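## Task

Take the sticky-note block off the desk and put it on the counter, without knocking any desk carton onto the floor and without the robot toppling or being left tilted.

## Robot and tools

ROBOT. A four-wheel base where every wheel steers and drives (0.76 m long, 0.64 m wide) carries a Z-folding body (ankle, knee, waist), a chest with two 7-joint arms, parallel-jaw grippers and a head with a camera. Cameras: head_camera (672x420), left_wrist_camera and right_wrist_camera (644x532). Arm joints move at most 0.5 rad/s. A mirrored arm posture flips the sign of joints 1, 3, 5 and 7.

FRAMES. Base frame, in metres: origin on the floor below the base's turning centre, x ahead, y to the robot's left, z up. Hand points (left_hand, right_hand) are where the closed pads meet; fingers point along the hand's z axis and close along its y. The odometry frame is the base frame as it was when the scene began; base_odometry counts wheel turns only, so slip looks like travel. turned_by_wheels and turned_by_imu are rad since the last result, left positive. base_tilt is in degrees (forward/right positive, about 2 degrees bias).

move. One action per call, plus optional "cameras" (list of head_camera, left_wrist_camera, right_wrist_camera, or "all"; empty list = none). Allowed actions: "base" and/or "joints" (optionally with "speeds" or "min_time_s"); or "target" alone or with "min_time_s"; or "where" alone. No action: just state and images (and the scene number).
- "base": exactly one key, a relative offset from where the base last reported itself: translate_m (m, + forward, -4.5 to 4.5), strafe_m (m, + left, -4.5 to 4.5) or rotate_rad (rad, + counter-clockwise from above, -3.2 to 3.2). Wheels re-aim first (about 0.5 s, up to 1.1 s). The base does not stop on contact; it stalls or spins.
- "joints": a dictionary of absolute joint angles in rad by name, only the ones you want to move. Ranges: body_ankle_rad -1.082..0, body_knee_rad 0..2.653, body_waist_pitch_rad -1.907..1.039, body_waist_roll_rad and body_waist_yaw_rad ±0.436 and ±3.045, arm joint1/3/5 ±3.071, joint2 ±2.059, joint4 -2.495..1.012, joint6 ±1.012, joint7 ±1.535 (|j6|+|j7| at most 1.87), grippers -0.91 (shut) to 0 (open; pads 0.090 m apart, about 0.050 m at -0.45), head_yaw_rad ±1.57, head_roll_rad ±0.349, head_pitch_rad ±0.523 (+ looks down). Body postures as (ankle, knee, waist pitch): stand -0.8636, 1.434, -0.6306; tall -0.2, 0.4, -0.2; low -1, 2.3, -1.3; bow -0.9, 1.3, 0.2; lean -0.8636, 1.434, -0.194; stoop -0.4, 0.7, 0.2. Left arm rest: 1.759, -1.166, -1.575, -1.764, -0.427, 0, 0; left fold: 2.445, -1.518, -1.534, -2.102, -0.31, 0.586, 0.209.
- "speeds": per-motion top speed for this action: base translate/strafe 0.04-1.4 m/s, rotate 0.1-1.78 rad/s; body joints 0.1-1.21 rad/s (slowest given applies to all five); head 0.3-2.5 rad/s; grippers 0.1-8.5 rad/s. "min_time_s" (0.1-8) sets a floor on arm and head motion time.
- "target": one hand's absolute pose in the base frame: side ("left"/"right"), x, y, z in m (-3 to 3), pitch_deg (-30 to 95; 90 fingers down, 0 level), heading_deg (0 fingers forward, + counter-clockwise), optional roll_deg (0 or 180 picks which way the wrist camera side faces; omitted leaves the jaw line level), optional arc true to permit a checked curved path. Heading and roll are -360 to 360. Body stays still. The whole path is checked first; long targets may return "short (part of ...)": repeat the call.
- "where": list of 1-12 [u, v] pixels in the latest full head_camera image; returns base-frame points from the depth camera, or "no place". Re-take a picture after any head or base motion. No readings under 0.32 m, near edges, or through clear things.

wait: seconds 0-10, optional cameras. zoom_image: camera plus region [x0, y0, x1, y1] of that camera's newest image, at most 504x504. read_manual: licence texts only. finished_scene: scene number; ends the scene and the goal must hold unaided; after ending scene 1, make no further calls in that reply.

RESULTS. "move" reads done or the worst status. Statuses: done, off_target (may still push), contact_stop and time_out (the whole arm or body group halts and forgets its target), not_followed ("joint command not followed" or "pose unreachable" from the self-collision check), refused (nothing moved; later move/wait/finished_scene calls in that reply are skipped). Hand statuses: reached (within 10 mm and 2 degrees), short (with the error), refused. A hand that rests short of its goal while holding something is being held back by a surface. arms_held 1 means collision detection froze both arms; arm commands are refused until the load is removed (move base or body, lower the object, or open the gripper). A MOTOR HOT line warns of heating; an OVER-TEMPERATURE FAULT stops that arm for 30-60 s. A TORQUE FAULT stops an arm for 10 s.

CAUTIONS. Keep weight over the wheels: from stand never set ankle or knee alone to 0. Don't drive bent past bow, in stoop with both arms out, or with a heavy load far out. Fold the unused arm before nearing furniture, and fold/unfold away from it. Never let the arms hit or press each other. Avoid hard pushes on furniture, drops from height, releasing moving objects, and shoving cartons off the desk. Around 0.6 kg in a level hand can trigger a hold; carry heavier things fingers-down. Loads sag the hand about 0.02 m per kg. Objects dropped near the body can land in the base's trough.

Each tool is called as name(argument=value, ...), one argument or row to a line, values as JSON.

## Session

Fold/raise arms in place at once while looking around.

move(
  joints={"body_ankle_rad":-0.2,"body_knee_rad":0.4,"body_waist_pitch_rad":-0.1,"head_yaw_rad":1.2},
  speeds={"body_ankle_rad":0.8,"body_knee_rad":0.8,"body_waist_pitch_rad":0.8,"head_yaw_rad":2.5},
  cameras=["head_camera"],
)

move(
  joints={"head_yaw_rad":-1.2},
  speeds={"head_yaw_rad":2.5},
  cameras=["head_camera"],
)

Scene clock: 2.60 s.
Joint torques (N m): left_arm=[-13.02 10.59 -5.78 -13.94 -0.08 -2.61 0.04] | right_arm=[10.97 7.41 5.68 -13.47 0.12 -2.28 0.07]
move: done
base_odometry: x=+0.000 y=+0.000 heading=+0.000
turned_by_wheels: +0.000
turned_by_imu: +0.000
base_tilt: forward=+0.2 right=+0.7
base_status: not commanded
joint_positions: body_ankle_rad=-0.200 body_knee_rad=+0.400 body_waist_pitch_rad=-0.100 body_waist_roll_rad=+0.000 body_waist_yaw_rad=+0.000 left_arm_joint1_rad=+1.737 left_arm_joint2_rad=-1.164 left_arm_joint3_rad=-1.607 left_arm_joint4_rad=-1.798 left_arm_joint5_rad=-0.436 left_arm_joint6_rad=-0.012 left_arm_joint7_rad=-0.008 left_gripper_rad=+0.000 right_arm_joint1_rad=-1.779 right_arm_joint2_rad=-1.191 right_arm_joint3_rad=+1.554 right_arm_joint4_rad=-1.726 right_arm_joint5_rad=+0.418 right_arm_joint6_rad=+0.064 right_arm_joint7_rad=+0.013 right_gripper_rad=+0.000 head_yaw_rad=+1.200 head_roll_rad=+0.000 head_pitch_rad=+0.000
joint_status: all done
arms_held: 0
arms_held_load: -
chest: x=+0.1517 y=+0.0000 z=+1.3644 quat_wxyz=(+0.999, +0.000, +0.050, +0.000) (m; base frame)
head_camera_pose: x=+0.1855 y=+0.1031 z=+1.7280 quat_wxyz=(+0.542, -0.821, +0.166, -0.075) (m; base frame)
left_hand: x=+0.7118 y=+0.3274 z=+1.0662 quat_wxyz=(+0.034, +0.718, -0.011, +0.695) pitch_deg=+1.8 heading_deg=-3.7 roll_deg=+178.1 fingers_toward=(+1.00, -0.06, -0.03) jaws_along=(-0.06, -1.00, +0.03) (m; base frame)
right_hand: x=+0.6847 y=-0.3070 z=+0.9661 quat_wxyz=(+0.047, -0.784, -0.011, -0.618) pitch_deg=+13.3 heading_deg=+5.2 roll_deg=+183.5 fingers_toward=(+0.97, +0.09, -0.23) jaws_along=(+0.08, -1.00, -0.06) (m; base frame)
pictures: head_camera
camera_calibration:
head_camera: T_world_to_cam=[[0.933754, -0.353245, -0.057632, -0.0372356], [-0.191727, -0.357695, -0.913945, 1.65167], [0.302231, 0.864449, -0.401726, 0.549034], [0, 0, 0, 1]] pos_world=[0.185504, 0.103029, 1.72795]

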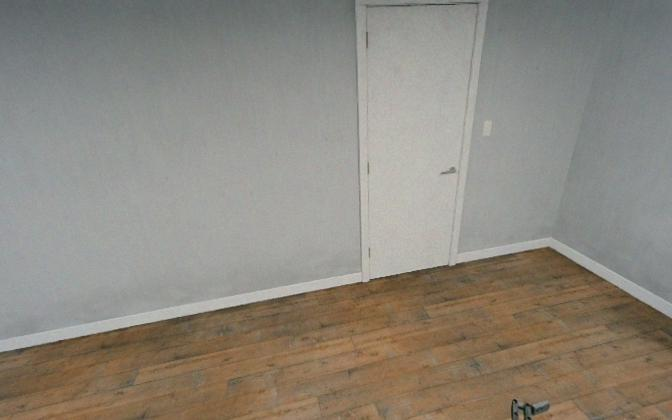

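Scene clock: 4.10 s.
Joint torques (N m): left_arm=[-13.1 10.5 -5.98 -13.99 0.06 -2.57 0.09] | right_arm=[10.42 7.55 5.5 -13.7 0.05 -2.3 0.16]
move: done
base_odometry: x=+0.000 y=+0.000 heading=+0.000
turned_by_wheels: +0.000
turned_by_imu: +0.000
base_tilt: forward=+0.3 right=+0.9
base_status: not commanded
joint_positions: body_ankle_rad=-0.200 body_knee_rad=+0.400 body_waist_pitch_rad=-0.100 body_waist_roll_rad=+0.000 body_waist_yaw_rad=+0.000 left_arm_joint1_rad=+1.737 left_arm_joint2_rad=-1.164 left_arm_joint3_rad=-1.607 left_arm_joint4_rad=-1.798 left_arm_joint5_rad=-0.436 left_arm_joint6_rad=-0.012 left_arm_joint7_rad=-0.008 left_gripper_rad=+0.000 right_arm_joint1_rad=-1.779 right_arm_joint2_rad=-1.191 right_arm_joint3_rad=+1.554 right_arm_joint4_rad=-1.726 right_arm_joint5_rad=+0.418 right_arm_joint6_rad=+0.064 right_arm_joint7_rad=+0.013 right_gripper_rad=+0.000 head_yaw_rad=-1.200 head_roll_rad=+0.000 head_pitch_rad=+0.000
joint_status: all done
arms_held: 0
arms_held_load: -
chest: x=+0.1517 y=+0.0000 z=+1.3644 quat_wxyz=(+0.999, +0.000, +0.050, +0.000) (m; base frame)
head_camera_pose: x=+0.2368 y=-0.0830 z=+1.7228 quat_wxyz=(+0.051, -0.193, +0.814, -0.545) (m; base frame)
left_hand: x=+0.7118 y=+0.3274 z=+1.0662 quat_wxyz=(+0.034, +0.718, -0.011, +0.695) pitch_deg=+1.8 heading_deg=-3.7 roll_deg=+178.1 fingers_toward=(+1.00, -0.06, -0.03) jaws_along=(-0.06, -1.00, +0.03) (m; base frame)
right_hand: x=+0.6847 y=-0.3070 z=+0.9661 quat_wxyz=(+0.047, -0.784, -0.011, -0.618) pitch_deg=+13.3 heading_deg=+5.2 roll_deg=+183.5 fingers_toward=(+0.97, +0.09, -0.23) jaws_along=(+0.08, -1.00, -0.06) (m; base frame)
pictures: head_camera
camera_calibration:
head_camera: T_world_to_cam=[[-0.919998, -0.370421, 0.12803, -0.0334527], [-0.259583, 0.331169, -0.907163, 1.65186], [0.293633, -0.867822, -0.40083, 0.549039], [0, 0, 0, 1]] pos_world=[0.236803, -0.0829685, 1.72286]

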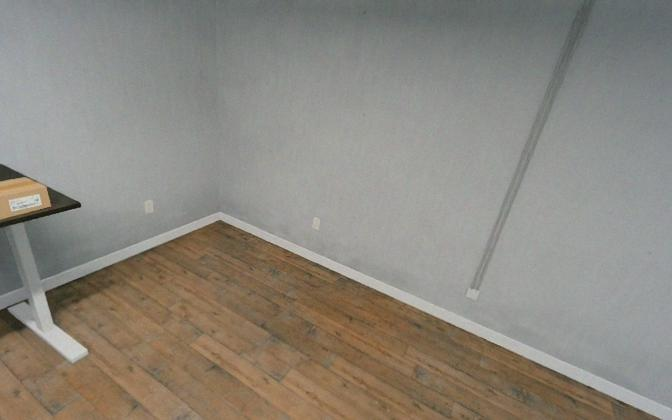

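move(
  joints={"head_yaw_rad":-0.1,"head_pitch_rad":0.0,"left_arm_joint1_rad":2.445,"left_arm_joint2_rad":-1.518,"left_arm_joint3_rad":-1.534,"left_arm_joint4_rad":-2.102,"left_arm_joint5_rad":-0.31,"left_arm_joint6_rad":0.586,"left_arm_joint7_rad":0.209},
  speeds={"head_yaw_rad":2.5},
  cameras=["head_camera"],
)

Scene clock: 7.23 s.
Joint torques (N m): left_arm=[7.32 -0.8 0.45 -13.25 0.57 -0.86 0.23] | right_arm=[10 7.81 5.82 -13.77 0.03 -2.21 -0.03]
move: done
base_odometry: x=+0.000 y=+0.000 heading=+0.000
turned_by_wheels: +0.000
turned_by_imu: +0.000
base_tilt: forward=+0.2 right=+0.9
base_status: not commanded
joint_positions: body_ankle_rad=-0.200 body_knee_rad=+0.400 body_waist_pitch_rad=-0.100 body_waist_roll_rad=+0.000 body_waist_yaw_rad=+0.000 left_arm_joint1_rad=+2.443 left_arm_joint2_rad=-1.515 left_arm_joint3_rad=-1.535 left_arm_joint4_rad=-2.100 left_arm_joint5_rad=-0.311 left_arm_joint6_rad=+0.584 left_arm_joint7_rad=+0.207 left_gripper_rad=+0.000 right_arm_joint1_rad=-1.779 right_arm_joint2_rad=-1.191 right_arm_joint3_rad=+1.554 right_arm_joint4_rad=-1.726 right_arm_joint5_rad=+0.418 right_arm_joint6_rad=+0.064 right_arm_joint7_rad=+0.013 right_gripper_rad=+0.000 head_yaw_rad=-0.100 head_roll_rad=+0.000 head_pitch_rad=+0.000
joint_status: all done
arms_held: 0
arms_held_load: -
chest: x=+0.1517 y=+0.0000 z=+1.3644 quat_wxyz=(+0.999, +0.000, +0.050, +0.000) (m; base frame)
head_camera_pose: x=+0.2768 y=+0.0176 z=+1.7188 quat_wxyz=(+0.337, -0.586, +0.622, -0.396) (m; base frame)
left_hand: x=+0.3476 y=+0.2407 z=+0.7758 quat_wxyz=(+0.025, +0.963, +0.096, +0.252) pitch_deg=+60.6 heading_deg=+0.0 roll_deg=+168.6 fingers_toward=(+0.49, +0.00, -0.87) jaws_along=(+0.17, -0.98, +0.10) (m; base frame)
right_hand: x=+0.6847 y=-0.3071 z=+0.9661 quat_wxyz=(+0.047, -0.784, -0.011, -0.618) pitch_deg=+13.3 heading_deg=+5.2 roll_deg=+183.5 fingers_toward=(+0.97, +0.09, -0.23) jaws_along=(+0.08, -1.00, -0.06) (m; base frame)
pictures: head_camera
camera_calibration:
head_camera: T_world_to_cam=[[-0.0865232, -0.995246, 0.0447167, -0.0353702], [-0.462096, 0.000327389, -0.88683, 1.6522], [0.882599, -0.0973948, -0.459927, 0.548003], [0, 0, 0, 1]] pos_world=[0.276748, 0.0176297, 1.71885]

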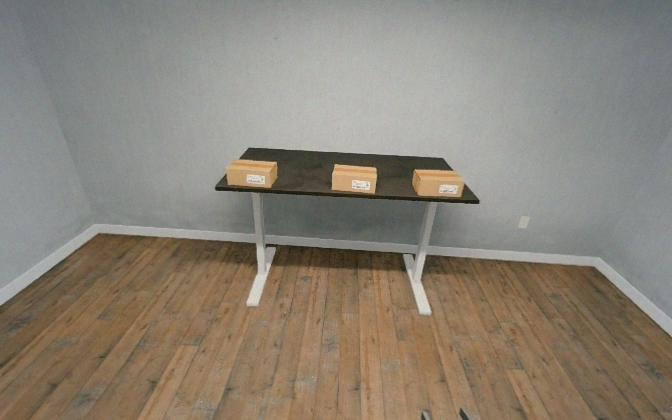

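move(
  where=[
    [220, 190],
    [475, 201],
    [253, 165],
    [355, 168],
    [439, 172],
    [250, 182],
    [353,187],
    [437,191],
  ],
)

zoom_image(
  camera="head_camera",
  region=[210, 140, 490, 210],
)

Scene clock: 7.97 s.
Joint torques (N m): left_arm=[7.55 -0.69 0.33 -13.25 0.44 -0.86 0.35] | right_arm=[10.47 7.51 5.86 -13.81 -0.04 -2.41 0]
base_odometry: x=+0.000 y=+0.000 heading=+0.000
turned_by_wheels: +0.000
turned_by_imu: +0.000
base_tilt: forward=+0.2 right=+0.9
where, head_camera: pixel (220, 190): x +1.969, y +0.485, z +0.960; pixel (475, 201): x +1.847, y -0.951, z +0.955; pixel (253, 165): x +2.071, y +0.310, z +1.073; pixel (355, 168): x +2.056, y -0.282, z +1.068; pixel (439, 172): x +1.997, y -0.773, z +1.071; pixel (250, 182): x +1.992, y +0.321, z +1.000; pixel (353, 187): x +1.938, y -0.259, z +0.997; pixel (437, 191): x +1.887, y -0.733, z +0.998. By the robot's depth camera.
base_status: not commanded
joint_positions: body_ankle_rad=-0.200 body_knee_rad=+0.400 body_waist_pitch_rad=-0.100 body_waist_roll_rad=+0.000 body_waist_yaw_rad=+0.000 left_arm_joint1_rad=+2.443 left_arm_joint2_rad=-1.515 left_arm_joint3_rad=-1.535 left_arm_joint4_rad=-2.100 left_arm_joint5_rad=-0.311 left_arm_joint6_rad=+0.584 left_arm_joint7_rad=+0.207 left_gripper_rad=+0.000 right_arm_joint1_rad=-1.779 right_arm_joint2_rad=-1.191 right_arm_joint3_rad=+1.554 right_arm_joint4_rad=-1.726 right_arm_joint5_rad=+0.418 right_arm_joint6_rad=+0.064 right_arm_joint7_rad=+0.013 right_gripper_rad=+0.000 head_yaw_rad=-0.100 head_roll_rad=+0.000 head_pitch_rad=+0.000
joint_status: all done
arms_held: 0
arms_held_load: -
chest: x=+0.1517 y=+0.0000 z=+1.3644 quat_wxyz=(+0.999, +0.000, +0.050, +0.000) (m; base frame)
head_camera_pose: x=+0.2768 y=+0.0176 z=+1.7188 quat_wxyz=(+0.337, -0.586, +0.622, -0.396) (m; base frame)
left_hand: x=+0.3476 y=+0.2407 z=+0.7758 quat_wxyz=(+0.025, +0.963, +0.096, +0.252) pitch_deg=+60.6 heading_deg=+0.0 roll_deg=+168.6 fingers_toward=(+0.49, +0.00, -0.87) jaws_along=(+0.17, -0.98, +0.10) (m; base frame)
right_hand: x=+0.6847 y=-0.3071 z=+0.9661 quat_wxyz=(+0.047, -0.784, -0.011, -0.618) pitch_deg=+13.3 heading_deg=+5.2 roll_deg=+183.5 fingers_toward=(+0.97, +0.09, -0.23) jaws_along=(+0.08, -1.00, -0.06) (m; base frame)
pictures: none

Scaled by 1.800.
This view is cut from an older image: the scene may have changed since it was taken.

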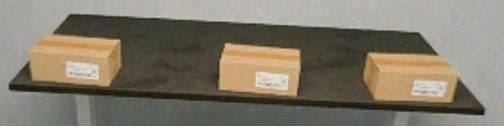

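move(
  base={"rotate_rad": -0.085},
  joints={"head_yaw_rad":0,"head_pitch_rad":0.25,"right_arm_joint1_rad":-1.497,"right_arm_joint2_rad":1.259,"right_arm_joint3_rad":1.897,"right_arm_joint4_rad":-2.025,"right_arm_joint5_rad":0.414,"right_arm_joint6_rad":-0.878,"right_arm_joint7_rad":0.692},
)

move(
  base={"translate_m": 1.0},
  speeds={"translate_m":0.7},
  cameras=["head_camera"],
)

Scene clock: 16.10 s.
Joint torques (N m): left_arm=[6.66 0.38 0.03 -12.86 0.45 -0.93 0.22] | right_arm=[15.57 2.52 4.3 12.04 -0.41 -0.04 0.17]
move: done
base_odometry: x=+0.000 y=+0.000 heading=-0.085
turned_by_wheels: -0.085
turned_by_imu: -0.085
base_tilt: forward=+0.2 right=+0.9
base_status: done
joint_positions: body_ankle_rad=-0.200 body_knee_rad=+0.400 body_waist_pitch_rad=-0.100 body_waist_roll_rad=+0.000 body_waist_yaw_rad=+0.000 left_arm_joint1_rad=+2.444 left_arm_joint2_rad=-1.516 left_arm_joint3_rad=-1.534 left_arm_joint4_rad=-2.101 left_arm_joint5_rad=-0.311 left_arm_joint6_rad=+0.585 left_arm_joint7_rad=+0.208 left_gripper_rad=+0.000 right_arm_joint1_rad=-1.500 right_arm_joint2_rad=+1.257 right_arm_joint3_rad=+1.896 right_arm_joint4_rad=-2.025 right_arm_joint5_rad=+0.415 right_arm_joint6_rad=-0.877 right_arm_joint7_rad=+0.691 right_gripper_rad=+0.000 head_yaw_rad=+0.000 head_roll_rad=+0.000 head_pitch_rad=+0.250
joint_status: all done
arms_held: 0
arms_held_load: -
chest: x=+0.1517 y=+0.0000 z=+1.3644 quat_wxyz=(+0.999, +0.000, +0.050, +0.000) (m; base frame)
head_camera_pose: x=+0.2953 y=+0.0276 z=+1.6895 quat_wxyz=(+0.282, -0.656, +0.634, -0.296) (m; base frame)
left_hand: x=+0.3469 y=+0.2402 z=+0.7757 quat_wxyz=(+0.026, +0.963, +0.097, +0.252) pitch_deg=+60.7 heading_deg=-0.1 roll_deg=+168.5 fingers_toward=(+0.49, +0.00, -0.87) jaws_along=(+0.17, -0.98, +0.10) (m; base frame)
right_hand: x=+0.4996 y=-0.1990 z=+1.2481 quat_wxyz=(-0.085, -0.001, -0.996, -0.003) pitch_deg=+80.3 heading_deg=+2.1 roll_deg=+2.2 fingers_toward=(+0.17, +0.01, -0.99) jaws_along=(+0.00, +1.00, +0.01) (m; base frame)
pictures: none

Scene clock: 20.77 s.
Joint torques (N m): left_arm=[6.73 -0.35 -0.06 -12.37 0.41 -1.06 0.14] | right_arm=[14.44 2.3 4.22 12.14 -0.5 0.13 0.12]
move: done
base_odometry: x=+0.997 y=-0.082 heading=-0.083
turned_by_wheels: +0.002
turned_by_imu: +0.000
base_tilt: forward=+0.2 right=+0.8
base_status: done
joint_positions: body_ankle_rad=-0.200 body_knee_rad=+0.400 body_waist_pitch_rad=-0.100 body_waist_roll_rad=+0.000 body_waist_yaw_rad=+0.000 left_arm_joint1_rad=+2.444 left_arm_joint2_rad=-1.516 left_arm_joint3_rad=-1.534 left_arm_joint4_rad=-2.102 left_arm_joint5_rad=-0.311 left_arm_joint6_rad=+0.585 left_arm_joint7_rad=+0.208 left_gripper_rad=+0.000 right_arm_joint1_rad=-1.498 right_arm_joint2_rad=+1.257 right_arm_joint3_rad=+1.897 right_arm_joint4_rad=-2.025 right_arm_joint5_rad=+0.415 right_arm_joint6_rad=-0.878 right_arm_joint7_rad=+0.691 right_gripper_rad=+0.000 head_yaw_rad=+0.000 head_roll_rad=+0.000 head_pitch_rad=+0.250
joint_status: not commanded
arms_held: 0
arms_held_load: -
chest: x=+0.1518 y=+0.0000 z=+1.3644 quat_wxyz=(+0.999, +0.000, +0.050, +0.000) (m; base frame)
head_camera_pose: x=+0.2955 y=+0.0276 z=+1.6895 quat_wxyz=(+0.282, -0.656, +0.634, -0.296) (m; base frame)
left_hand: x=+0.3474 y=+0.2402 z=+0.7760 quat_wxyz=(+0.026, +0.963, +0.096, +0.252) pitch_deg=+60.6 heading_deg=-0.1 roll_deg=+168.5 fingers_toward=(+0.49, +0.00, -0.87) jaws_along=(+0.17, -0.98, +0.10) (m; base frame)
right_hand: x=+0.4997 y=-0.1991 z=+1.2486 quat_wxyz=(-0.085, +0.000, -0.996, -0.003) pitch_deg=+80.2 heading_deg=+1.9 roll_deg=+1.9 fingers_toward=(+0.17, +0.01, -0.99) jaws_along=(+0.00, +1.00, +0.01) (m; base frame)
pictures: head_camera
camera_calibration:
head_camera: T_world_to_cam=[[0.0207637, -0.999322, 0.0303995, -0.0298677], [-0.665666, -0.0365049, -0.745357, 1.45696], [0.745961, -0.00475957, -0.665973, 0.904843], [0, 0, 0, 1]] pos_world=[0.295492, 0.0276455, 1.68946]

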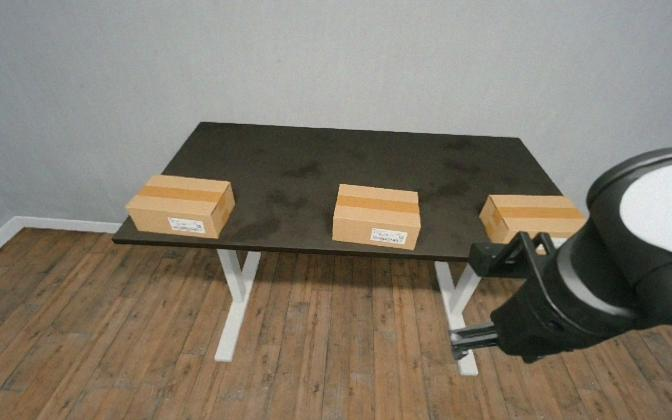

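move(
  base={"translate_m": 0.52},
  joints={"head_pitch_rad":0.4},
  cameras=["all"],
)

Scene clock: 25.47 s.
Joint torques (N m): left_arm=[7.03 0.11 0.06 -12.36 0.46 -0.98 0.18] | right_arm=[15.59 2.66 3.99 11.91 -0.37 0.09 0.09]
move: done
base_odometry: x=+1.515 y=-0.123 heading=-0.081
turned_by_wheels: +0.001
turned_by_imu: +0.000
base_tilt: forward=+0.2 right=+0.9
base_status: done
joint_positions: body_ankle_rad=-0.200 body_knee_rad=+0.400 body_waist_pitch_rad=-0.100 body_waist_roll_rad=+0.000 body_waist_yaw_rad=+0.000 left_arm_joint1_rad=+2.443 left_arm_joint2_rad=-1.516 left_arm_joint3_rad=-1.534 left_arm_joint4_rad=-2.102 left_arm_joint5_rad=-0.311 left_arm_joint6_rad=+0.585 left_arm_joint7_rad=+0.208 left_gripper_rad=+0.000 right_arm_joint1_rad=-1.499 right_arm_joint2_rad=+1.258 right_arm_joint3_rad=+1.897 right_arm_joint4_rad=-2.025 right_arm_joint5_rad=+0.415 right_arm_joint6_rad=-0.878 right_arm_joint7_rad=+0.691 right_gripper_rad=+0.000 head_yaw_rad=+0.000 head_roll_rad=+0.000 head_pitch_rad=+0.400
joint_status: all done
arms_held: 0
arms_held_load: -
chest: x=+0.1519 y=+0.0000 z=+1.3644 quat_wxyz=(+0.999, +0.000, +0.050, +0.000) (m; base frame)
head_camera_pose: x=+0.3043 y=+0.0276 z=+1.6696 quat_wxyz=(+0.234, -0.677, +0.654, -0.246) (m; base frame)
left_hand: x=+0.3477 y=+0.2402 z=+0.7761 quat_wxyz=(+0.026, +0.963, +0.096, +0.252) pitch_deg=+60.6 heading_deg=-0.1 roll_deg=+168.5 fingers_toward=(+0.49, +0.00, -0.87) jaws_along=(+0.17, -0.98, +0.10) (m; base frame)
right_hand: x=+0.4998 y=-0.1991 z=+1.2483 quat_wxyz=(-0.085, +0.000, -0.996, -0.003) pitch_deg=+80.2 heading_deg=+1.8 roll_deg=+1.9 fingers_toward=(+0.17, +0.01, -0.99) jaws_along=(+0.00, +1.00, +0.01) (m; base frame)
pictures: head_camera, left_wrist_camera, right_wrist_camera
camera_calibration:
head_camera: T_world_to_cam=[[0.0251407, -0.999323, 0.0268729, -0.0248916], [-0.769689, -0.0365033, -0.637375, 1.29942], [0.637924, -0.00465966, -0.770085, 1.09172], [0, 0, 0, 1]] pos_world=[0.304339, 0.0276455, 1.66961]
left_wrist_camera: T_world_to_cam=[[-0.17695, 0.979712, -0.0940882, -0.107493], [0.521799, 0.174439, 0.835043, -0.856389], [0.834515, 0.0986656, -0.542079, 0.238783], [0, 0, 0, 1]] pos_world=[0.228574, 0.23114, 0.834448]
right_wrist_camera: T_world_to_cam=[[0.0179148, -0.999794, 0.00952673, -0.224818], [-0.930781, -0.013197, 0.365338, 0.0129627], [-0.365137, -0.0154123, -0.930826, 1.47961], [0, 0, 0, 1]] pos_world=[0.556352, -0.201796, 1.37466]

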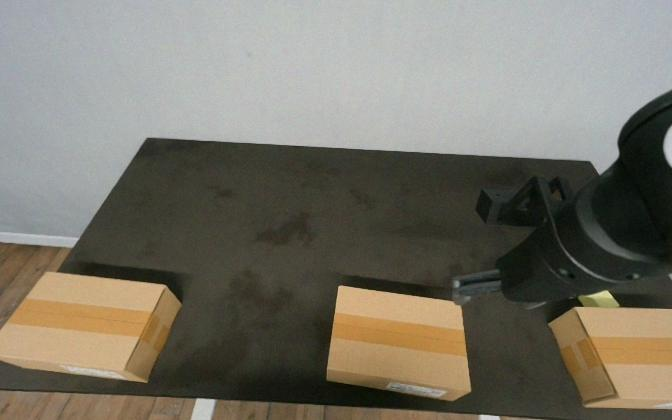

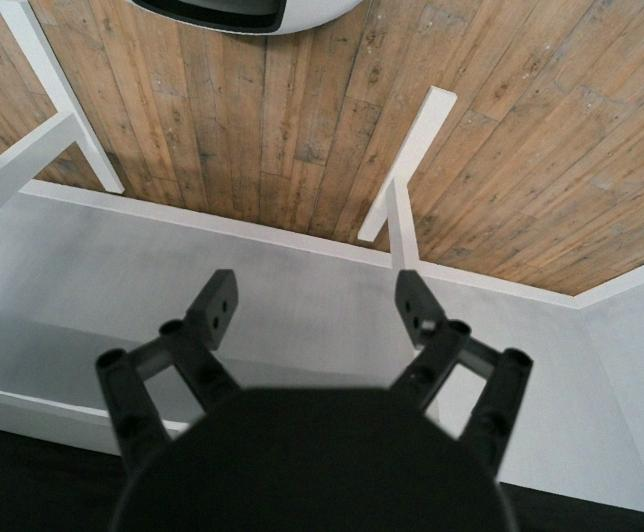

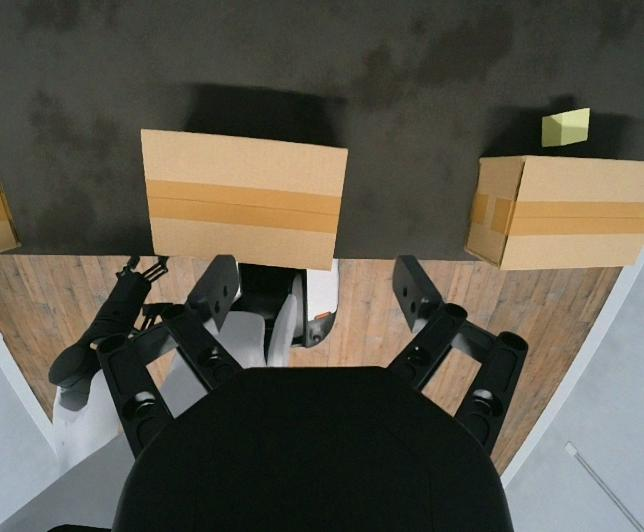

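move(
  where=[
    [601, 298],
    [596, 300],
    [608, 296],
    [614, 318],
    [590,340],
    [400,301],
    [300,393],
  ],
)

Scene clock: 26.07 s.
Joint torques (N m): left_arm=[7.15 -0.21 -0.02 -12.31 0.32 -1.04 0.2] | right_arm=[15.34 2.41 4.15 12.13 -0.58 0.1 0.11]
base_odometry: x=+1.515 y=-0.123 heading=-0.081
turned_by_wheels: +0.000
turned_by_imu: +0.000
base_tilt: forward=+0.2 right=+0.9
where, head_camera: pixel (601, 298): x +0.632, y -0.588, z +0.992; pixel (596, 300): x +0.628, y -0.575, z +0.991; pixel (608, 296): x +0.640, y -0.610, z +0.989; pixel (614, 318): x +0.561, y -0.537, z +1.053; pixel (590, 340): x +0.517, y -0.471, z +1.050; pixel (400, 301): x +0.579, y -0.112, z +1.057; pixel (300, 393): x +0.428, y +0.081, z +0.955. By the robot's depth camera.
base_status: done
joint_positions: body_ankle_rad=-0.200 body_knee_rad=+0.400 body_waist_pitch_rad=-0.100 body_waist_roll_rad=+0.000 body_waist_yaw_rad=+0.000 left_arm_joint1_rad=+2.443 left_arm_joint2_rad=-1.516 left_arm_joint3_rad=-1.534 left_arm_joint4_rad=-2.102 left_arm_joint5_rad=-0.311 left_arm_joint6_rad=+0.585 left_arm_joint7_rad=+0.208 left_gripper_rad=+0.000 right_arm_joint1_rad=-1.499 right_arm_joint2_rad=+1.258 right_arm_joint3_rad=+1.897 right_arm_joint4_rad=-2.025 right_arm_joint5_rad=+0.415 right_arm_joint6_rad=-0.878 right_arm_joint7_rad=+0.691 right_gripper_rad=+0.000 head_yaw_rad=+0.000 head_roll_rad=+0.000 head_pitch_rad=+0.400
joint_status: all done
arms_held: 0
arms_held_load: -
chest: x=+0.1519 y=+0.0000 z=+1.3644 quat_wxyz=(+0.999, +0.000, +0.050, +0.000) (m; base frame)
head_camera_pose: x=+0.3043 y=+0.0276 z=+1.6696 quat_wxyz=(+0.234, -0.677, +0.654, -0.246) (m; base frame)
left_hand: x=+0.3477 y=+0.2402 z=+0.7761 quat_wxyz=(+0.026, +0.963, +0.096, +0.252) pitch_deg=+60.6 heading_deg=-0.1 roll_deg=+168.5 fingers_toward=(+0.49, +0.00, -0.87) jaws_along=(+0.17, -0.98, +0.10) (m; base frame)
right_hand: x=+0.4998 y=-0.1991 z=+1.2483 quat_wxyz=(-0.085, +0.000, -0.996, -0.003) pitch_deg=+80.2 heading_deg=+1.8 roll_deg=+1.9 fingers_toward=(+0.17, +0.01, -0.99) jaws_along=(+0.00, +1.00, +0.01) (m; base frame)
pictures: none

move(
  base={"strafe_m": -0.44},
  joints={"head_pitch_rad":0.3},
)

move(
  target={"side":"right","x":0.55,"y":-0.14,"z":1.22,"pitch_deg":88,"heading_deg":0},
  cameras=["head_camera","right_wrist_camera"],
)

Scene clock: 32.07 s.
Joint torques (N m): left_arm=[6.74 1.82 -0.02 -12.29 0.47 -0.99 0.03] | right_arm=[14.89 1.48 4.21 12.27 -0.27 0.15 -0.08]
move: done
base_odometry: x=+1.480 y=-0.562 heading=-0.084
turned_by_wheels: -0.002
turned_by_imu: +0.003
base_tilt: forward=+0.3 right=+0.8
base_status: done
joint_positions: body_ankle_rad=-0.200 body_knee_rad=+0.400 body_waist_pitch_rad=-0.100 body_waist_roll_rad=+0.000 body_waist_yaw_rad=+0.000 left_arm_joint1_rad=+2.444 left_arm_joint2_rad=-1.519 left_arm_joint3_rad=-1.534 left_arm_joint4_rad=-2.102 left_arm_joint5_rad=-0.311 left_arm_joint6_rad=+0.585 left_arm_joint7_rad=+0.208 left_gripper_rad=+0.000 right_arm_joint1_rad=-1.498 right_arm_joint2_rad=+1.258 right_arm_joint3_rad=+1.897 right_arm_joint4_rad=-2.025 right_arm_joint5_rad=+0.415 right_arm_joint6_rad=-0.878 right_arm_joint7_rad=+0.692 right_gripper_rad=+0.000 head_yaw_rad=+0.000 head_roll_rad=+0.000 head_pitch_rad=+0.300
joint_status: all done
arms_held: 0
arms_held_load: -
chest: x=+0.1519 y=+0.0000 z=+1.3644 quat_wxyz=(+0.999, +0.000, +0.050, +0.000) (m; base frame)
head_camera_pose: x=+0.2989 y=+0.0276 z=+1.6830 quat_wxyz=(+0.266, -0.664, +0.641, -0.279) (m; base frame)
left_hand: x=+0.3471 y=+0.2398 z=+0.7758 quat_wxyz=(+0.026, +0.963, +0.098, +0.252) pitch_deg=+60.7 heading_deg=-0.1 roll_deg=+168.3 fingers_toward=(+0.49, +0.00, -0.87) jaws_along=(+0.18, -0.98, +0.10) (m; base frame)
right_hand: x=+0.4997 y=-0.1994 z=+1.2484 quat_wxyz=(-0.085, +0.000, -0.996, -0.002) pitch_deg=+80.2 heading_deg=+1.2 roll_deg=+1.2 fingers_toward=(+0.17, +0.00, -0.99) jaws_along=(+0.00, +1.00, +0.00) (m; base frame)
pictures: none

Scene clock: 32.37 s.
Joint torques (N m): left_arm=[6.91 1.32 0 -12.38 0.38 -0.99 0.04] | right_arm=[15.95 1.52 3.97 12.12 -0.36 0.19 -0.14]
move: refused
base_odometry: x=+1.480 y=-0.562 heading=-0.084
turned_by_wheels: +0.000
turned_by_imu: +0.000
base_tilt: forward=+0.2 right=+0.8
base_status: not commanded
joint_positions: body_ankle_rad=-0.200 body_knee_rad=+0.400 body_waist_pitch_rad=-0.100 body_waist_roll_rad=+0.000 body_waist_yaw_rad=+0.000 left_arm_joint1_rad=+2.444 left_arm_joint2_rad=-1.519 left_arm_joint3_rad=-1.534 left_arm_joint4_rad=-2.102 left_arm_joint5_rad=-0.311 left_arm_joint6_rad=+0.585 left_arm_joint7_rad=+0.208 left_gripper_rad=+0.000 right_arm_joint1_rad=-1.498 right_arm_joint2_rad=+1.258 right_arm_joint3_rad=+1.897 right_arm_joint4_rad=-2.025 right_arm_joint5_rad=+0.415 right_arm_joint6_rad=-0.878 right_arm_joint7_rad=+0.692 right_gripper_rad=+0.000 head_yaw_rad=+0.000 head_roll_rad=+0.000 head_pitch_rad=+0.300
joint_status: not commanded
arms_held: 0
arms_held_load: -
chest: x=+0.1519 y=+0.0000 z=+1.3644 quat_wxyz=(+0.999, +0.000, +0.050, +0.000) (m; base frame)
head_camera_pose: x=+0.2989 y=+0.0276 z=+1.6830 quat_wxyz=(+0.266, -0.664, +0.641, -0.279) (m; base frame)
left_hand: x=+0.3471 y=+0.2398 z=+0.7758 quat_wxyz=(+0.026, +0.963, +0.098, +0.252) pitch_deg=+60.7 heading_deg=-0.1 roll_deg=+168.3 fingers_toward=(+0.49, +0.00, -0.87) jaws_along=(+0.18, -0.98, +0.10) (m; base frame)
right_hand: x=+0.4997 y=-0.1994 z=+1.2484 quat_wxyz=(-0.085, +0.000, -0.996, -0.002) pitch_deg=+80.2 heading_deg=+1.2 roll_deg=+1.2 fingers_toward=(+0.17, +0.00, -0.99) jaws_along=(+0.00, +1.00, +0.00) (m; base frame)
right_hand_status: refused: the best posture that gets there brings the right wrist within 0.09 rad of the stop that joints 6 and 7 share (needs 0.10 rad clear). Nothing moved. A plan exists at "z" 1.18, or at "pitch_deg" 83.
pictures: head_camera, right_wrist_camera
camera_calibration:
head_camera: T_world_to_cam=[[0.0222581, -0.999326, 0.0291796, -0.0281332], [-0.702144, -0.0364027, -0.711104, 1.40761], [0.711687, -0.00466045, -0.702481, 0.969708], [0, 0, 0, 1]] pos_world=[0.29884, 0.0276456, 1.68298]
right_wrist_camera: T_world_to_cam=[[0.018179, -0.999768, 0.011574, -0.227865], [-0.930863, -0.0126989, 0.365149, 0.0133287], [-0.364917, -0.0174118, -0.930877, 1.47925], [0, 0, 0, 1]] pos_world=[0.556351, -0.201886, 1.37477]

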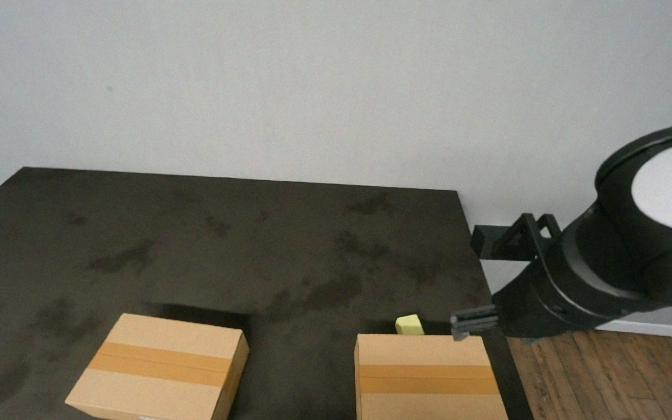

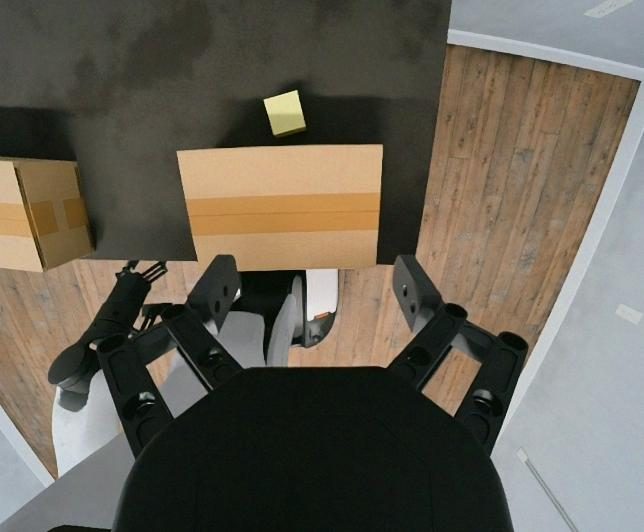

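move(
  where=[
    [408, 323],
    [400, 320],
    [417, 320],
    [410,332],
    [420,340],
  ],
)

move(
  target={"side":"right","x":0.625,"y":-0.155,"z":1.14,"pitch_deg":88,"heading_deg":11,"arc":true},
  cameras=["right_wrist_camera"],
)

Scene clock: 35.57 s.
Joint torques (N m): left_arm=[6.64 1.49 0.01 -12.38 0.44 -0.97 0.12] | right_arm=[15.34 1.86 4.08 12.16 -0.42 0.22 -0.09]
base_odometry: x=+1.480 y=-0.562 heading=-0.084
turned_by_wheels: +0.000
turned_by_imu: +0.000
base_tilt: forward=+0.2 right=+0.9
where, head_camera: pixel (408, 323): x +0.640, y -0.149, z +0.995; pixel (400, 320): x +0.646, y -0.131, z +0.996; pixel (417, 320): x +0.648, y -0.170, z +0.995; pixel (410, 332): x +0.619, y -0.150, z +0.995; pixel (420, 340): x +0.574, y -0.152, z +1.057. By the robot's depth camera.
base_status: not commanded
joint_positions: body_ankle_rad=-0.200 body_knee_rad=+0.400 body_waist_pitch_rad=-0.100 body_waist_roll_rad=+0.000 body_waist_yaw_rad=+0.000 left_arm_joint1_rad=+2.444 left_arm_joint2_rad=-1.519 left_arm_joint3_rad=-1.534 left_arm_joint4_rad=-2.102 left_arm_joint5_rad=-0.311 left_arm_joint6_rad=+0.585 left_arm_joint7_rad=+0.208 left_gripper_rad=+0.000 right_arm_joint1_rad=-1.498 right_arm_joint2_rad=+1.258 right_arm_joint3_rad=+1.897 right_arm_joint4_rad=-2.025 right_arm_joint5_rad=+0.415 right_arm_joint6_rad=-0.878 right_arm_joint7_rad=+0.692 right_gripper_rad=+0.000 head_yaw_rad=+0.000 head_roll_rad=+0.000 head_pitch_rad=+0.300
joint_status: not commanded
arms_held: 0
arms_held_load: -
chest: x=+0.1519 y=+0.0000 z=+1.3644 quat_wxyz=(+0.999, +0.000, +0.050, +0.000) (m; base frame)
head_camera_pose: x=+0.2989 y=+0.0276 z=+1.6830 quat_wxyz=(+0.266, -0.664, +0.641, -0.279) (m; base frame)
left_hand: x=+0.3471 y=+0.2398 z=+0.7758 quat_wxyz=(+0.026, +0.963, +0.098, +0.252) pitch_deg=+60.7 heading_deg=-0.1 roll_deg=+168.3 fingers_toward=(+0.49, +0.00, -0.87) jaws_along=(+0.18, -0.98, +0.10) (m; base frame)
right_hand: x=+0.4997 y=-0.1994 z=+1.2484 quat_wxyz=(-0.085, +0.000, -0.996, -0.002) pitch_deg=+80.2 heading_deg=+1.2 roll_deg=+1.2 fingers_toward=(+0.17, +0.00, -0.99) jaws_along=(+0.00, +1.00, +0.00) (m; base frame)
pictures: none

Scene clock: 35.87 s.
Joint torques (N m): left_arm=[7.02 1.55 0.03 -12.33 0.37 -1.02 0.01] | right_arm=[14.88 2.36 4.08 12.19 -0.56 0.15 -0.1]
move: refused
base_odometry: x=+1.480 y=-0.562 heading=-0.084
turned_by_wheels: +0.000
turned_by_imu: +0.000
base_tilt: forward=+0.2 right=+0.9
base_status: not commanded
joint_positions: body_ankle_rad=-0.200 body_knee_rad=+0.400 body_waist_pitch_rad=-0.100 body_waist_roll_rad=+0.000 body_waist_yaw_rad=+0.000 left_arm_joint1_rad=+2.444 left_arm_joint2_rad=-1.519 left_arm_joint3_rad=-1.534 left_arm_joint4_rad=-2.102 left_arm_joint5_rad=-0.311 left_arm_joint6_rad=+0.585 left_arm_joint7_rad=+0.208 left_gripper_rad=+0.000 right_arm_joint1_rad=-1.498 right_arm_joint2_rad=+1.258 right_arm_joint3_rad=+1.897 right_arm_joint4_rad=-2.025 right_arm_joint5_rad=+0.415 right_arm_joint6_rad=-0.878 right_arm_joint7_rad=+0.692 right_gripper_rad=+0.000 head_yaw_rad=+0.000 head_roll_rad=+0.000 head_pitch_rad=+0.300
joint_status: not commanded
arms_held: 0
arms_held_load: -
chest: x=+0.1519 y=+0.0000 z=+1.3644 quat_wxyz=(+0.999, +0.000, +0.050, +0.000) (m; base frame)
head_camera_pose: x=+0.2989 y=+0.0276 z=+1.6830 quat_wxyz=(+0.266, -0.664, +0.641, -0.279) (m; base frame)
left_hand: x=+0.3471 y=+0.2398 z=+0.7758 quat_wxyz=(+0.026, +0.963, +0.098, +0.252) pitch_deg=+60.7 heading_deg=-0.1 roll_deg=+168.3 fingers_toward=(+0.49, +0.00, -0.87) jaws_along=(+0.18, -0.98, +0.10) (m; base frame)
right_hand: x=+0.4997 y=-0.1994 z=+1.2484 quat_wxyz=(-0.085, +0.000, -0.996, -0.002) pitch_deg=+80.2 heading_deg=+1.2 roll_deg=+1.2 fingers_toward=(+0.17, +0.00, -0.99) jaws_along=(+0.00, +1.00, +0.00) (m; base frame)
right_hand_status: refused: the best posture that gets there brings the right wrist within 0.00 rad of the stop that joints 6 and 7 share (needs 0.10 rad clear). Nothing moved. A plan exists at "z" 1.06, or at "pitch_deg" 83.
pictures: right_wrist_camera
camera_calibration:
right_wrist_camera: T_world_to_cam=[[0.018179, -0.999768, 0.011574, -0.227865], [-0.930863, -0.0126989, 0.365149, 0.0133287], [-0.364917, -0.0174118, -0.930877, 1.47925], [0, 0, 0, 1]] pos_world=[0.556351, -0.201886, 1.37477]

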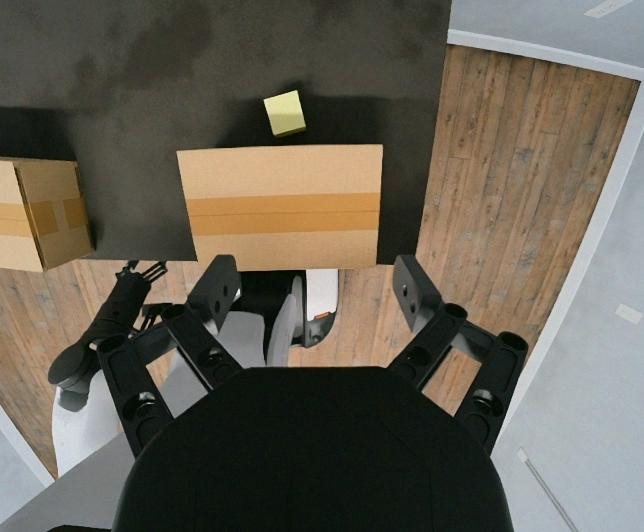

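move(
  target={"side":"right","x":0.637,"y":-0.151,"z":1.14,"pitch_deg":82,"heading_deg":11,"arc":true},
  cameras=["right_wrist_camera"],
)

Scene clock: 39.73 s.
Joint torques (N m): left_arm=[6.84 1.49 -0.08 -12.27 0.46 -1.05 0.1] | right_arm=[27.86 0.12 6.57 10.89 -0.54 -0.06 -0.41]
move: done
base_odometry: x=+1.480 y=-0.562 heading=-0.084
turned_by_wheels: +0.000
turned_by_imu: +0.000
base_tilt: forward=+0.2 right=+0.8
base_status: not commanded
joint_positions: body_ankle_rad=-0.200 body_knee_rad=+0.400 body_waist_pitch_rad=-0.100 body_waist_roll_rad=+0.000 body_waist_yaw_rad=+0.000 left_arm_joint1_rad=+2.445 left_arm_joint2_rad=-1.519 left_arm_joint3_rad=-1.534 left_arm_joint4_rad=-2.102 left_arm_joint5_rad=-0.311 left_arm_joint6_rad=+0.585 left_arm_joint7_rad=+0.208 left_gripper_rad=+0.000 right_arm_joint1_rad=-2.175 right_arm_joint2_rad=+1.346 right_arm_joint3_rad=+2.069 right_arm_joint4_rad=-1.536 right_arm_joint5_rad=+0.010 right_arm_joint6_rad=-0.862 right_arm_joint7_rad=+0.489 right_gripper_rad=+0.000 head_yaw_rad=+0.000 head_roll_rad=+0.000 head_pitch_rad=+0.300
joint_status: not commanded
arms_held: 0
arms_held_load: -
chest: x=+0.1519 y=+0.0000 z=+1.3644 quat_wxyz=(+0.999, +0.000, +0.050, +0.000) (m; base frame)
head_camera_pose: x=+0.2989 y=+0.0276 z=+1.6830 quat_wxyz=(+0.266, -0.664, +0.641, -0.279) (m; base frame)
left_hand: x=+0.3470 y=+0.2398 z=+0.7758 quat_wxyz=(+0.026, +0.963, +0.098, +0.252) pitch_deg=+60.7 heading_deg=-0.1 roll_deg=+168.3 fingers_toward=(+0.49, +0.00, -0.87) jaws_along=(+0.18, -0.98, +0.10) (m; base frame)
right_hand: x=+0.6374 y=-0.1516 z=+1.1408 quat_wxyz=(-0.070, +0.094, -0.993, -0.007) pitch_deg=+81.9 heading_deg=+11.1 roll_deg=+0.2 fingers_toward=(+0.14, +0.03, -0.99) jaws_along=(-0.19, +0.98, +0.00) (m; base frame)
right_hand_status: reached (straight line, to end with the hand's camera side forward, planned for 1.7 s): 1 mm and 0.2 deg off.
pictures: right_wrist_camera
camera_calibration:
right_wrist_camera: T_world_to_cam=[[0.206537, -0.978339, 0.0139777, -0.300813], [-0.901242, -0.184661, 0.392, 0.105886], [-0.380927, -0.0935599, -0.919859, 1.41618], [0, 0, 0, 1]] pos_world=[0.697019, -0.142246, 1.26538]

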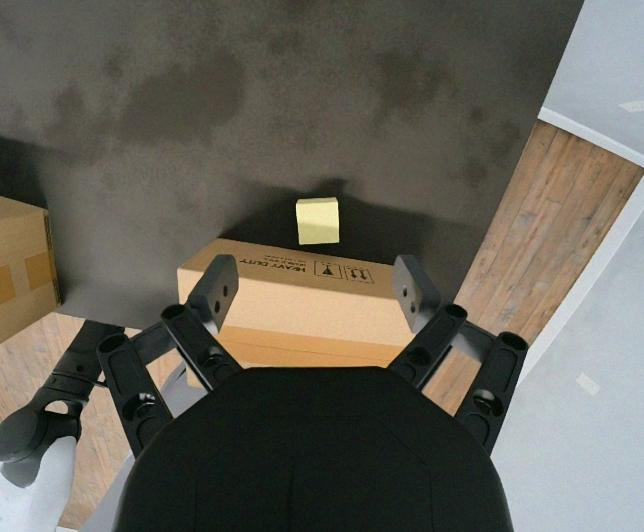

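move(
  target={"side":"right","x":0.645,"y":-0.151,"z":0.984,"pitch_deg":87,"heading_deg":10},
)

move(
  joints={"right_gripper_rad":-0.7},
  cameras=["right_wrist_camera"],
)

Scene clock: 42.27 s.
Joint torques (N m): left_arm=[6.42 1.28 -0.06 -12.2 0.48 -1.08 0.06] | right_arm=[32.1 -0.51 6.06 8.9 -0.6 0.03 -0.33]
move: done
base_odometry: x=+1.480 y=-0.562 heading=-0.084
turned_by_wheels: +0.000
turned_by_imu: +0.000
base_tilt: forward=+0.2 right=+0.9
base_status: not commanded
joint_positions: body_ankle_rad=-0.200 body_knee_rad=+0.400 body_waist_pitch_rad=-0.100 body_waist_roll_rad=+0.000 body_waist_yaw_rad=+0.000 left_arm_joint1_rad=+2.445 left_arm_joint2_rad=-1.519 left_arm_joint3_rad=-1.534 left_arm_joint4_rad=-2.102 left_arm_joint5_rad=-0.311 left_arm_joint6_rad=+0.585 left_arm_joint7_rad=+0.208 left_gripper_rad=+0.000 right_arm_joint1_rad=-2.580 right_arm_joint2_rad=+1.422 right_arm_joint3_rad=+2.045 right_arm_joint4_rad=-1.347 right_arm_joint5_rad=-0.123 right_arm_joint6_rad=-0.732 right_arm_joint7_rad=+0.402 right_gripper_rad=+0.000 head_yaw_rad=+0.000 head_roll_rad=+0.000 head_pitch_rad=+0.300
joint_status: not commanded
arms_held: 0
arms_held_load: -
chest: x=+0.1519 y=+0.0000 z=+1.3644 quat_wxyz=(+0.999, +0.000, +0.050, +0.000) (m; base frame)
head_camera_pose: x=+0.2989 y=+0.0276 z=+1.6830 quat_wxyz=(+0.266, -0.664, +0.641, -0.279) (m; base frame)
left_hand: x=+0.3469 y=+0.2398 z=+0.7758 quat_wxyz=(+0.026, +0.963, +0.098, +0.252) pitch_deg=+60.7 heading_deg=-0.1 roll_deg=+168.3 fingers_toward=(+0.49, +0.00, -0.87) jaws_along=(+0.18, -0.98, +0.10) (m; base frame)
right_hand: x=+0.6450 y=-0.1516 z=+0.9845 quat_wxyz=(-0.026, +0.086, -0.996, -0.002) pitch_deg=+87.0 heading_deg=+9.9 roll_deg=+0.0 fingers_toward=(+0.05, +0.01, -1.00) jaws_along=(-0.17, +0.99, +0.00) (m; base frame)
right_hand_status: reached (straight line, to end with the hand's camera side forward, planned for 1.2 s): 1 mm and 0.1 deg off.
pictures: none

Scene clock: 43.37 s.
Joint torques (N m): left_arm=[6.85 1.27 -0.02 -12.32 0.36 -1.09 0.06] | right_arm=[31.88 -0.56 5.89 8.45 -0.31 0.02 -0.34]
move: off_target
base_odometry: x=+1.480 y=-0.562 heading=-0.084
turned_by_wheels: +0.000
turned_by_imu: +0.000
base_tilt: forward=+0.1 right=+0.8
base_status: not commanded
joint_positions: body_ankle_rad=-0.200 body_knee_rad=+0.400 body_waist_pitch_rad=-0.100 body_waist_roll_rad=+0.000 body_waist_yaw_rad=+0.000 left_arm_joint1_rad=+2.445 left_arm_joint2_rad=-1.519 left_arm_joint3_rad=-1.534 left_arm_joint4_rad=-2.102 left_arm_joint5_rad=-0.311 left_arm_joint6_rad=+0.585 left_arm_joint7_rad=+0.208 left_gripper_rad=+0.000 right_arm_joint1_rad=-2.579 right_arm_joint2_rad=+1.422 right_arm_joint3_rad=+2.045 right_arm_joint4_rad=-1.346 right_arm_joint5_rad=-0.123 right_arm_joint6_rad=-0.731 right_arm_joint7_rad=+0.401 right_gripper_rad=-0.484 head_yaw_rad=+0.000 head_roll_rad=+0.000 head_pitch_rad=+0.300
joint_status: right_gripper_rad off_target (ended at -0.484, target -0.700)
arms_held: 0
arms_held_load: -
chest: x=+0.1519 y=+0.0000 z=+1.3644 quat_wxyz=(+0.999, +0.000, +0.050, +0.000) (m; base frame)
head_camera_pose: x=+0.2989 y=+0.0276 z=+1.6830 quat_wxyz=(+0.266, -0.664, +0.641, -0.279) (m; base frame)
left_hand: x=+0.3469 y=+0.2398 z=+0.7758 quat_wxyz=(+0.026, +0.963, +0.098, +0.252) pitch_deg=+60.7 heading_deg=-0.1 roll_deg=+168.3 fingers_toward=(+0.49, +0.00, -0.87) jaws_along=(+0.18, -0.98, +0.10) (m; base frame)
right_hand: x=+0.6454 y=-0.1515 z=+0.9848 quat_wxyz=(-0.026, +0.086, -0.996, -0.003) pitch_deg=+87.0 heading_deg=+9.9 roll_deg=+0.0 fingers_toward=(+0.05, +0.01, -1.00) jaws_along=(-0.17, +0.99, +0.00) (m; base frame)
pictures: right_wrist_camera
camera_calibration:
right_wrist_camera: T_world_to_cam=[[0.191207, -0.981472, 0.0123321, -0.289192], [-0.866599, -0.162902, 0.471667, 0.0766916], [-0.460919, -0.100873, -0.881691, 1.28876], [0, 0, 0, 1]] pos_world=[0.715771, -0.141339, 1.10368]

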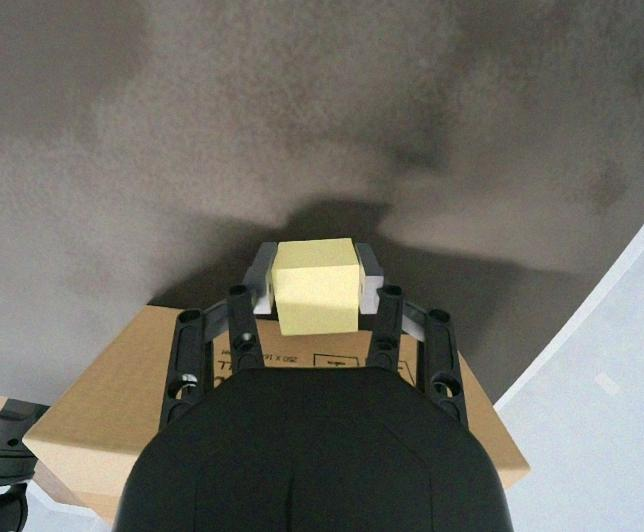

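move(
  target={"side":"right","x":0.65,"y":-0.151,"z":1.16,"pitch_deg":81,"heading_deg":10,"arc":true},
)

move(
  base={"translate_m": -0.75},
  speeds={"translate_m":0.6},
  cameras=["right_wrist_camera"],
)

move(
  base={"rotate_rad": 3.15},
  joints={"head_pitch_rad":0.0},
  cameras=["head_camera"],
)

Scene clock: 47.03 s.
Joint torques (N m): left_arm=[6.79 1.11 0.04 -12.29 0.32 -1.04 0.07] | right_arm=[29.99 -1.41 6.13 11.12 0.4 -0.06 0.28]
move: done
base_odometry: x=+1.480 y=-0.562 heading=-0.084
turned_by_wheels: +0.000
turned_by_imu: +0.000
base_tilt: forward=+0.1 right=+0.8
base_status: not commanded
joint_positions: body_ankle_rad=-0.200 body_knee_rad=+0.400 body_waist_pitch_rad=-0.100 body_waist_roll_rad=+0.000 body_waist_yaw_rad=+0.000 left_arm_joint1_rad=+2.445 left_arm_joint2_rad=-1.519 left_arm_joint3_rad=-1.534 left_arm_joint4_rad=-2.102 left_arm_joint5_rad=-0.311 left_arm_joint6_rad=+0.585 left_arm_joint7_rad=+0.208 left_gripper_rad=+0.000 right_arm_joint1_rad=-2.166 right_arm_joint2_rad=+1.363 right_arm_joint3_rad=+2.069 right_arm_joint4_rad=-1.479 right_arm_joint5_rad=+0.042 right_arm_joint6_rad=-0.900 right_arm_joint7_rad=+0.507 right_gripper_rad=-0.484 head_yaw_rad=+0.000 head_roll_rad=+0.000 head_pitch_rad=+0.300
joint_status: not commanded
arms_held: 0
arms_held_load: -
chest: x=+0.1519 y=+0.0000 z=+1.3644 quat_wxyz=(+0.999, +0.000, +0.050, +0.000) (m; base frame)
head_camera_pose: x=+0.2989 y=+0.0276 z=+1.6830 quat_wxyz=(+0.266, -0.664, +0.641, -0.279) (m; base frame)
left_hand: x=+0.3469 y=+0.2398 z=+0.7758 quat_wxyz=(+0.026, +0.963, +0.098, +0.252) pitch_deg=+60.7 heading_deg=-0.1 roll_deg=+168.3 fingers_toward=(+0.49, +0.00, -0.87) jaws_along=(+0.18, -0.98, +0.10) (m; base frame)
right_hand: x=+0.6496 y=-0.1506 z=+1.1586 quat_wxyz=(-0.077, +0.088, -0.993, -0.006) pitch_deg=+81.1 heading_deg=+9.8 roll_deg=-0.3 fingers_toward=(+0.15, +0.03, -0.99) jaws_along=(-0.18, +0.98, +0.00) (m; base frame)
right_hand_status: reached (straight line, to end with the hand's camera side forward, planned for 1.2 s): 2 mm and 0.1 deg off.
pictures: none

Scene clock: 51.23 s.
Joint torques (N m): left_arm=[5.8 1.59 -0.12 -12.41 0.3 -1.02 0.01] | right_arm=[29.05 -1.97 6.01 11.2 0.4 0.25 0.16]
move: done
base_odometry: x=+0.733 y=-0.500 heading=-0.084
turned_by_wheels: +0.000
turned_by_imu: -0.003
base_tilt: forward=+0.2 right=+0.9
base_status: done
joint_positions: body_ankle_rad=-0.200 body_knee_rad=+0.400 body_waist_pitch_rad=-0.100 body_waist_roll_rad=+0.000 body_waist_yaw_rad=+0.000 left_arm_joint1_rad=+2.446 left_arm_joint2_rad=-1.519 left_arm_joint3_rad=-1.534 left_arm_joint4_rad=-2.102 left_arm_joint5_rad=-0.311 left_arm_joint6_rad=+0.585 left_arm_joint7_rad=+0.208 left_gripper_rad=+0.000 right_arm_joint1_rad=-2.164 right_arm_joint2_rad=+1.362 right_arm_joint3_rad=+2.069 right_arm_joint4_rad=-1.480 right_arm_joint5_rad=+0.042 right_arm_joint6_rad=-0.901 right_arm_joint7_rad=+0.507 right_gripper_rad=-0.484 head_yaw_rad=+0.000 head_roll_rad=+0.000 head_pitch_rad=+0.300
joint_status: not commanded
arms_held: 0
arms_held_load: -
chest: x=+0.1514 y=+0.0000 z=+1.3645 quat_wxyz=(+0.999, +0.000, +0.050, +0.000) (m; base frame)
head_camera_pose: x=+0.2981 y=+0.0276 z=+1.6832 quat_wxyz=(+0.266, -0.663, +0.641, -0.279) (m; base frame)
left_hand: x=+0.3458 y=+0.2398 z=+0.7756 quat_wxyz=(+0.026, +0.963, +0.098, +0.251) pitch_deg=+60.8 heading_deg=-0.1 roll_deg=+168.3 fingers_toward=(+0.49, +0.00, -0.87) jaws_along=(+0.18, -0.98, +0.10) (m; base frame)
right_hand: x=+0.6491 y=-0.1507 z=+1.1597 quat_wxyz=(-0.078, +0.088, -0.993, -0.006) pitch_deg=+81.0 heading_deg=+9.6 roll_deg=-0.5 fingers_toward=(+0.15, +0.03, -0.99) jaws_along=(-0.18, +0.98, +0.00) (m; base frame)
pictures: right_wrist_camera
camera_calibration:
right_wrist_camera: T_world_to_cam=[[0.193831, -0.980903, 0.0161179, -0.2973], [-0.909327, -0.173473, 0.378195, 0.131959], [-0.368176, -0.0879622, -0.925586, 1.43741], [0, 0, 0, 1]] pos_world=[0.70684, -0.142293, 1.28533]

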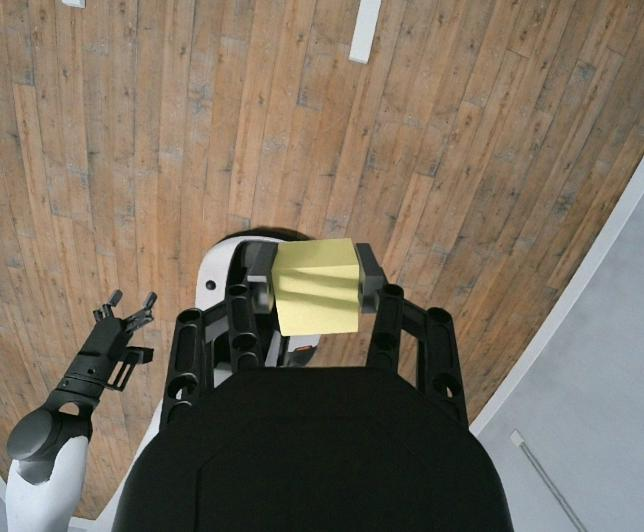

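Scene clock: 56.70 s.
Joint torques (N m): left_arm=[6.25 1.7 0.13 -12.39 0.48 -1.04 0.08] | right_arm=[28.89 -2.14 6.1 11.32 0.47 0.1 -0.04]
move: done
base_odometry: x=+0.733 y=-0.500 heading=+3.066
turned_by_wheels: +3.150
turned_by_imu: +3.130
base_tilt: forward=+0.2 right=+0.8
base_status: done
joint_positions: body_ankle_rad=-0.200 body_knee_rad=+0.400 body_waist_pitch_rad=-0.100 body_waist_roll_rad=+0.000 body_waist_yaw_rad=+0.000 left_arm_joint1_rad=+2.445 left_arm_joint2_rad=-1.519 left_arm_joint3_rad=-1.534 left_arm_joint4_rad=-2.102 left_arm_joint5_rad=-0.311 left_arm_joint6_rad=+0.585 left_arm_joint7_rad=+0.208 left_gripper_rad=+0.000 right_arm_joint1_rad=-2.165 right_arm_joint2_rad=+1.362 right_arm_joint3_rad=+2.070 right_arm_joint4_rad=-1.479 right_arm_joint5_rad=+0.043 right_arm_joint6_rad=-0.901 right_arm_joint7_rad=+0.508 right_gripper_rad=-0.484 head_yaw_rad=+0.000 head_roll_rad=+0.000 head_pitch_rad=+0.000
joint_status: all done
arms_held: 0
arms_held_load: -
chest: x=+0.1514 y=+0.0000 z=+1.3645 quat_wxyz=(+0.999, +0.000, +0.050, +0.000) (m; base frame)
head_camera_pose: x=+0.2741 y=+0.0277 z=+1.7191 quat_wxyz=(+0.359, -0.614, +0.594, -0.375) (m; base frame)
left_hand: x=+0.3462 y=+0.2401 z=+0.7758 quat_wxyz=(+0.026, +0.963, +0.098, +0.251) pitch_deg=+60.7 heading_deg=+0.0 roll_deg=+168.4 fingers_toward=(+0.49, +0.00, -0.87) jaws_along=(+0.18, -0.98, +0.10) (m; base frame)
right_hand: x=+0.6492 y=-0.1507 z=+1.1596 quat_wxyz=(-0.078, +0.088, -0.993, -0.006) pitch_deg=+81.0 heading_deg=+9.5 roll_deg=-0.6 fingers_toward=(+0.15, +0.03, -0.99) jaws_along=(-0.18, +0.98, +0.00) (m; base frame)
pictures: head_camera
camera_calibration:
head_camera: T_world_to_cam=[[0.0129752, -0.99932, 0.0345014, -0.0351434], [-0.459975, -0.036602, -0.887177, 1.65231], [0.887837, -0.00435847, -0.460137, 0.547759], [0, 0, 0, 1]] pos_world=[0.274155, 0.0277456, 1.71915]

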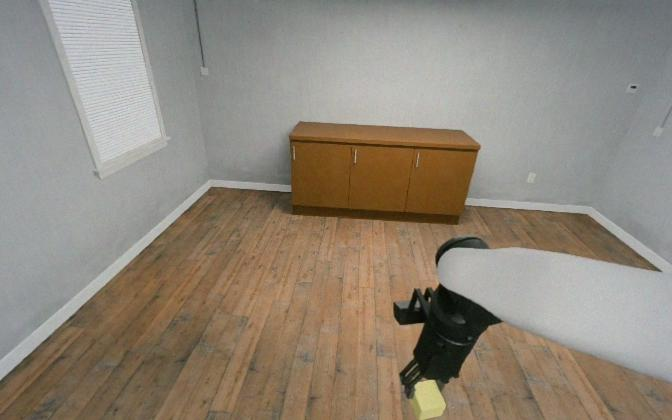

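move(
  where=[
    [295, 140],
    [385, 145],
    [475, 149],
  ],
)

Scene clock: 57.20 s.
Joint torques (N m): left_arm=[6.65 1.53 0.31 -12.36 0.39 -1.01 0.09] | right_arm=[29.5 -2.08 5.94 11.19 0.16 0.1 0.06]
base_odometry: x=+0.733 y=-0.500 heading=+3.066
turned_by_wheels: +0.000
turned_by_imu: +0.000
base_tilt: forward=+0.2 right=+0.8
where, head_camera: pixel (295, 140): x +3.269, y +0.421, z +0.890; pixel (385, 145): x +3.213, y -0.424, z +0.890; pixel (475, 149): x +3.146, y -1.235, z +0.903. By the robot's depth camera.
base_status: done
joint_positions: body_ankle_rad=-0.200 body_knee_rad=+0.400 body_waist_pitch_rad=-0.100 body_waist_roll_rad=+0.000 body_waist_yaw_rad=+0.000 left_arm_joint1_rad=+2.445 left_arm_joint2_rad=-1.519 left_arm_joint3_rad=-1.534 left_arm_joint4_rad=-2.102 left_arm_joint5_rad=-0.311 left_arm_joint6_rad=+0.585 left_arm_joint7_rad=+0.208 left_gripper_rad=+0.000 right_arm_joint1_rad=-2.165 right_arm_joint2_rad=+1.362 right_arm_joint3_rad=+2.070 right_arm_joint4_rad=-1.479 right_arm_joint5_rad=+0.043 right_arm_joint6_rad=-0.901 right_arm_joint7_rad=+0.508 right_gripper_rad=-0.484 head_yaw_rad=+0.000 head_roll_rad=+0.000 head_pitch_rad=+0.000
joint_status: all done
arms_held: 0
arms_held_load: -
chest: x=+0.1514 y=+0.0000 z=+1.3645 quat_wxyz=(+0.999, +0.000, +0.050, +0.000) (m; base frame)
head_camera_pose: x=+0.2741 y=+0.0277 z=+1.7191 quat_wxyz=(+0.359, -0.614, +0.594, -0.375) (m; base frame)
left_hand: x=+0.3462 y=+0.2401 z=+0.7758 quat_wxyz=(+0.026, +0.963, +0.098, +0.251) pitch_deg=+60.7 heading_deg=+0.0 roll_deg=+168.4 fingers_toward=(+0.49, +0.00, -0.87) jaws_along=(+0.18, -0.98, +0.10) (m; base frame)
right_hand: x=+0.6492 y=-0.1507 z=+1.1596 quat_wxyz=(-0.078, +0.088, -0.993, -0.006) pitch_deg=+81.0 heading_deg=+9.5 roll_deg=-0.6 fingers_toward=(+0.15, +0.03, -0.99) jaws_along=(-0.18, +0.98, +0.00) (m; base frame)
pictures: none


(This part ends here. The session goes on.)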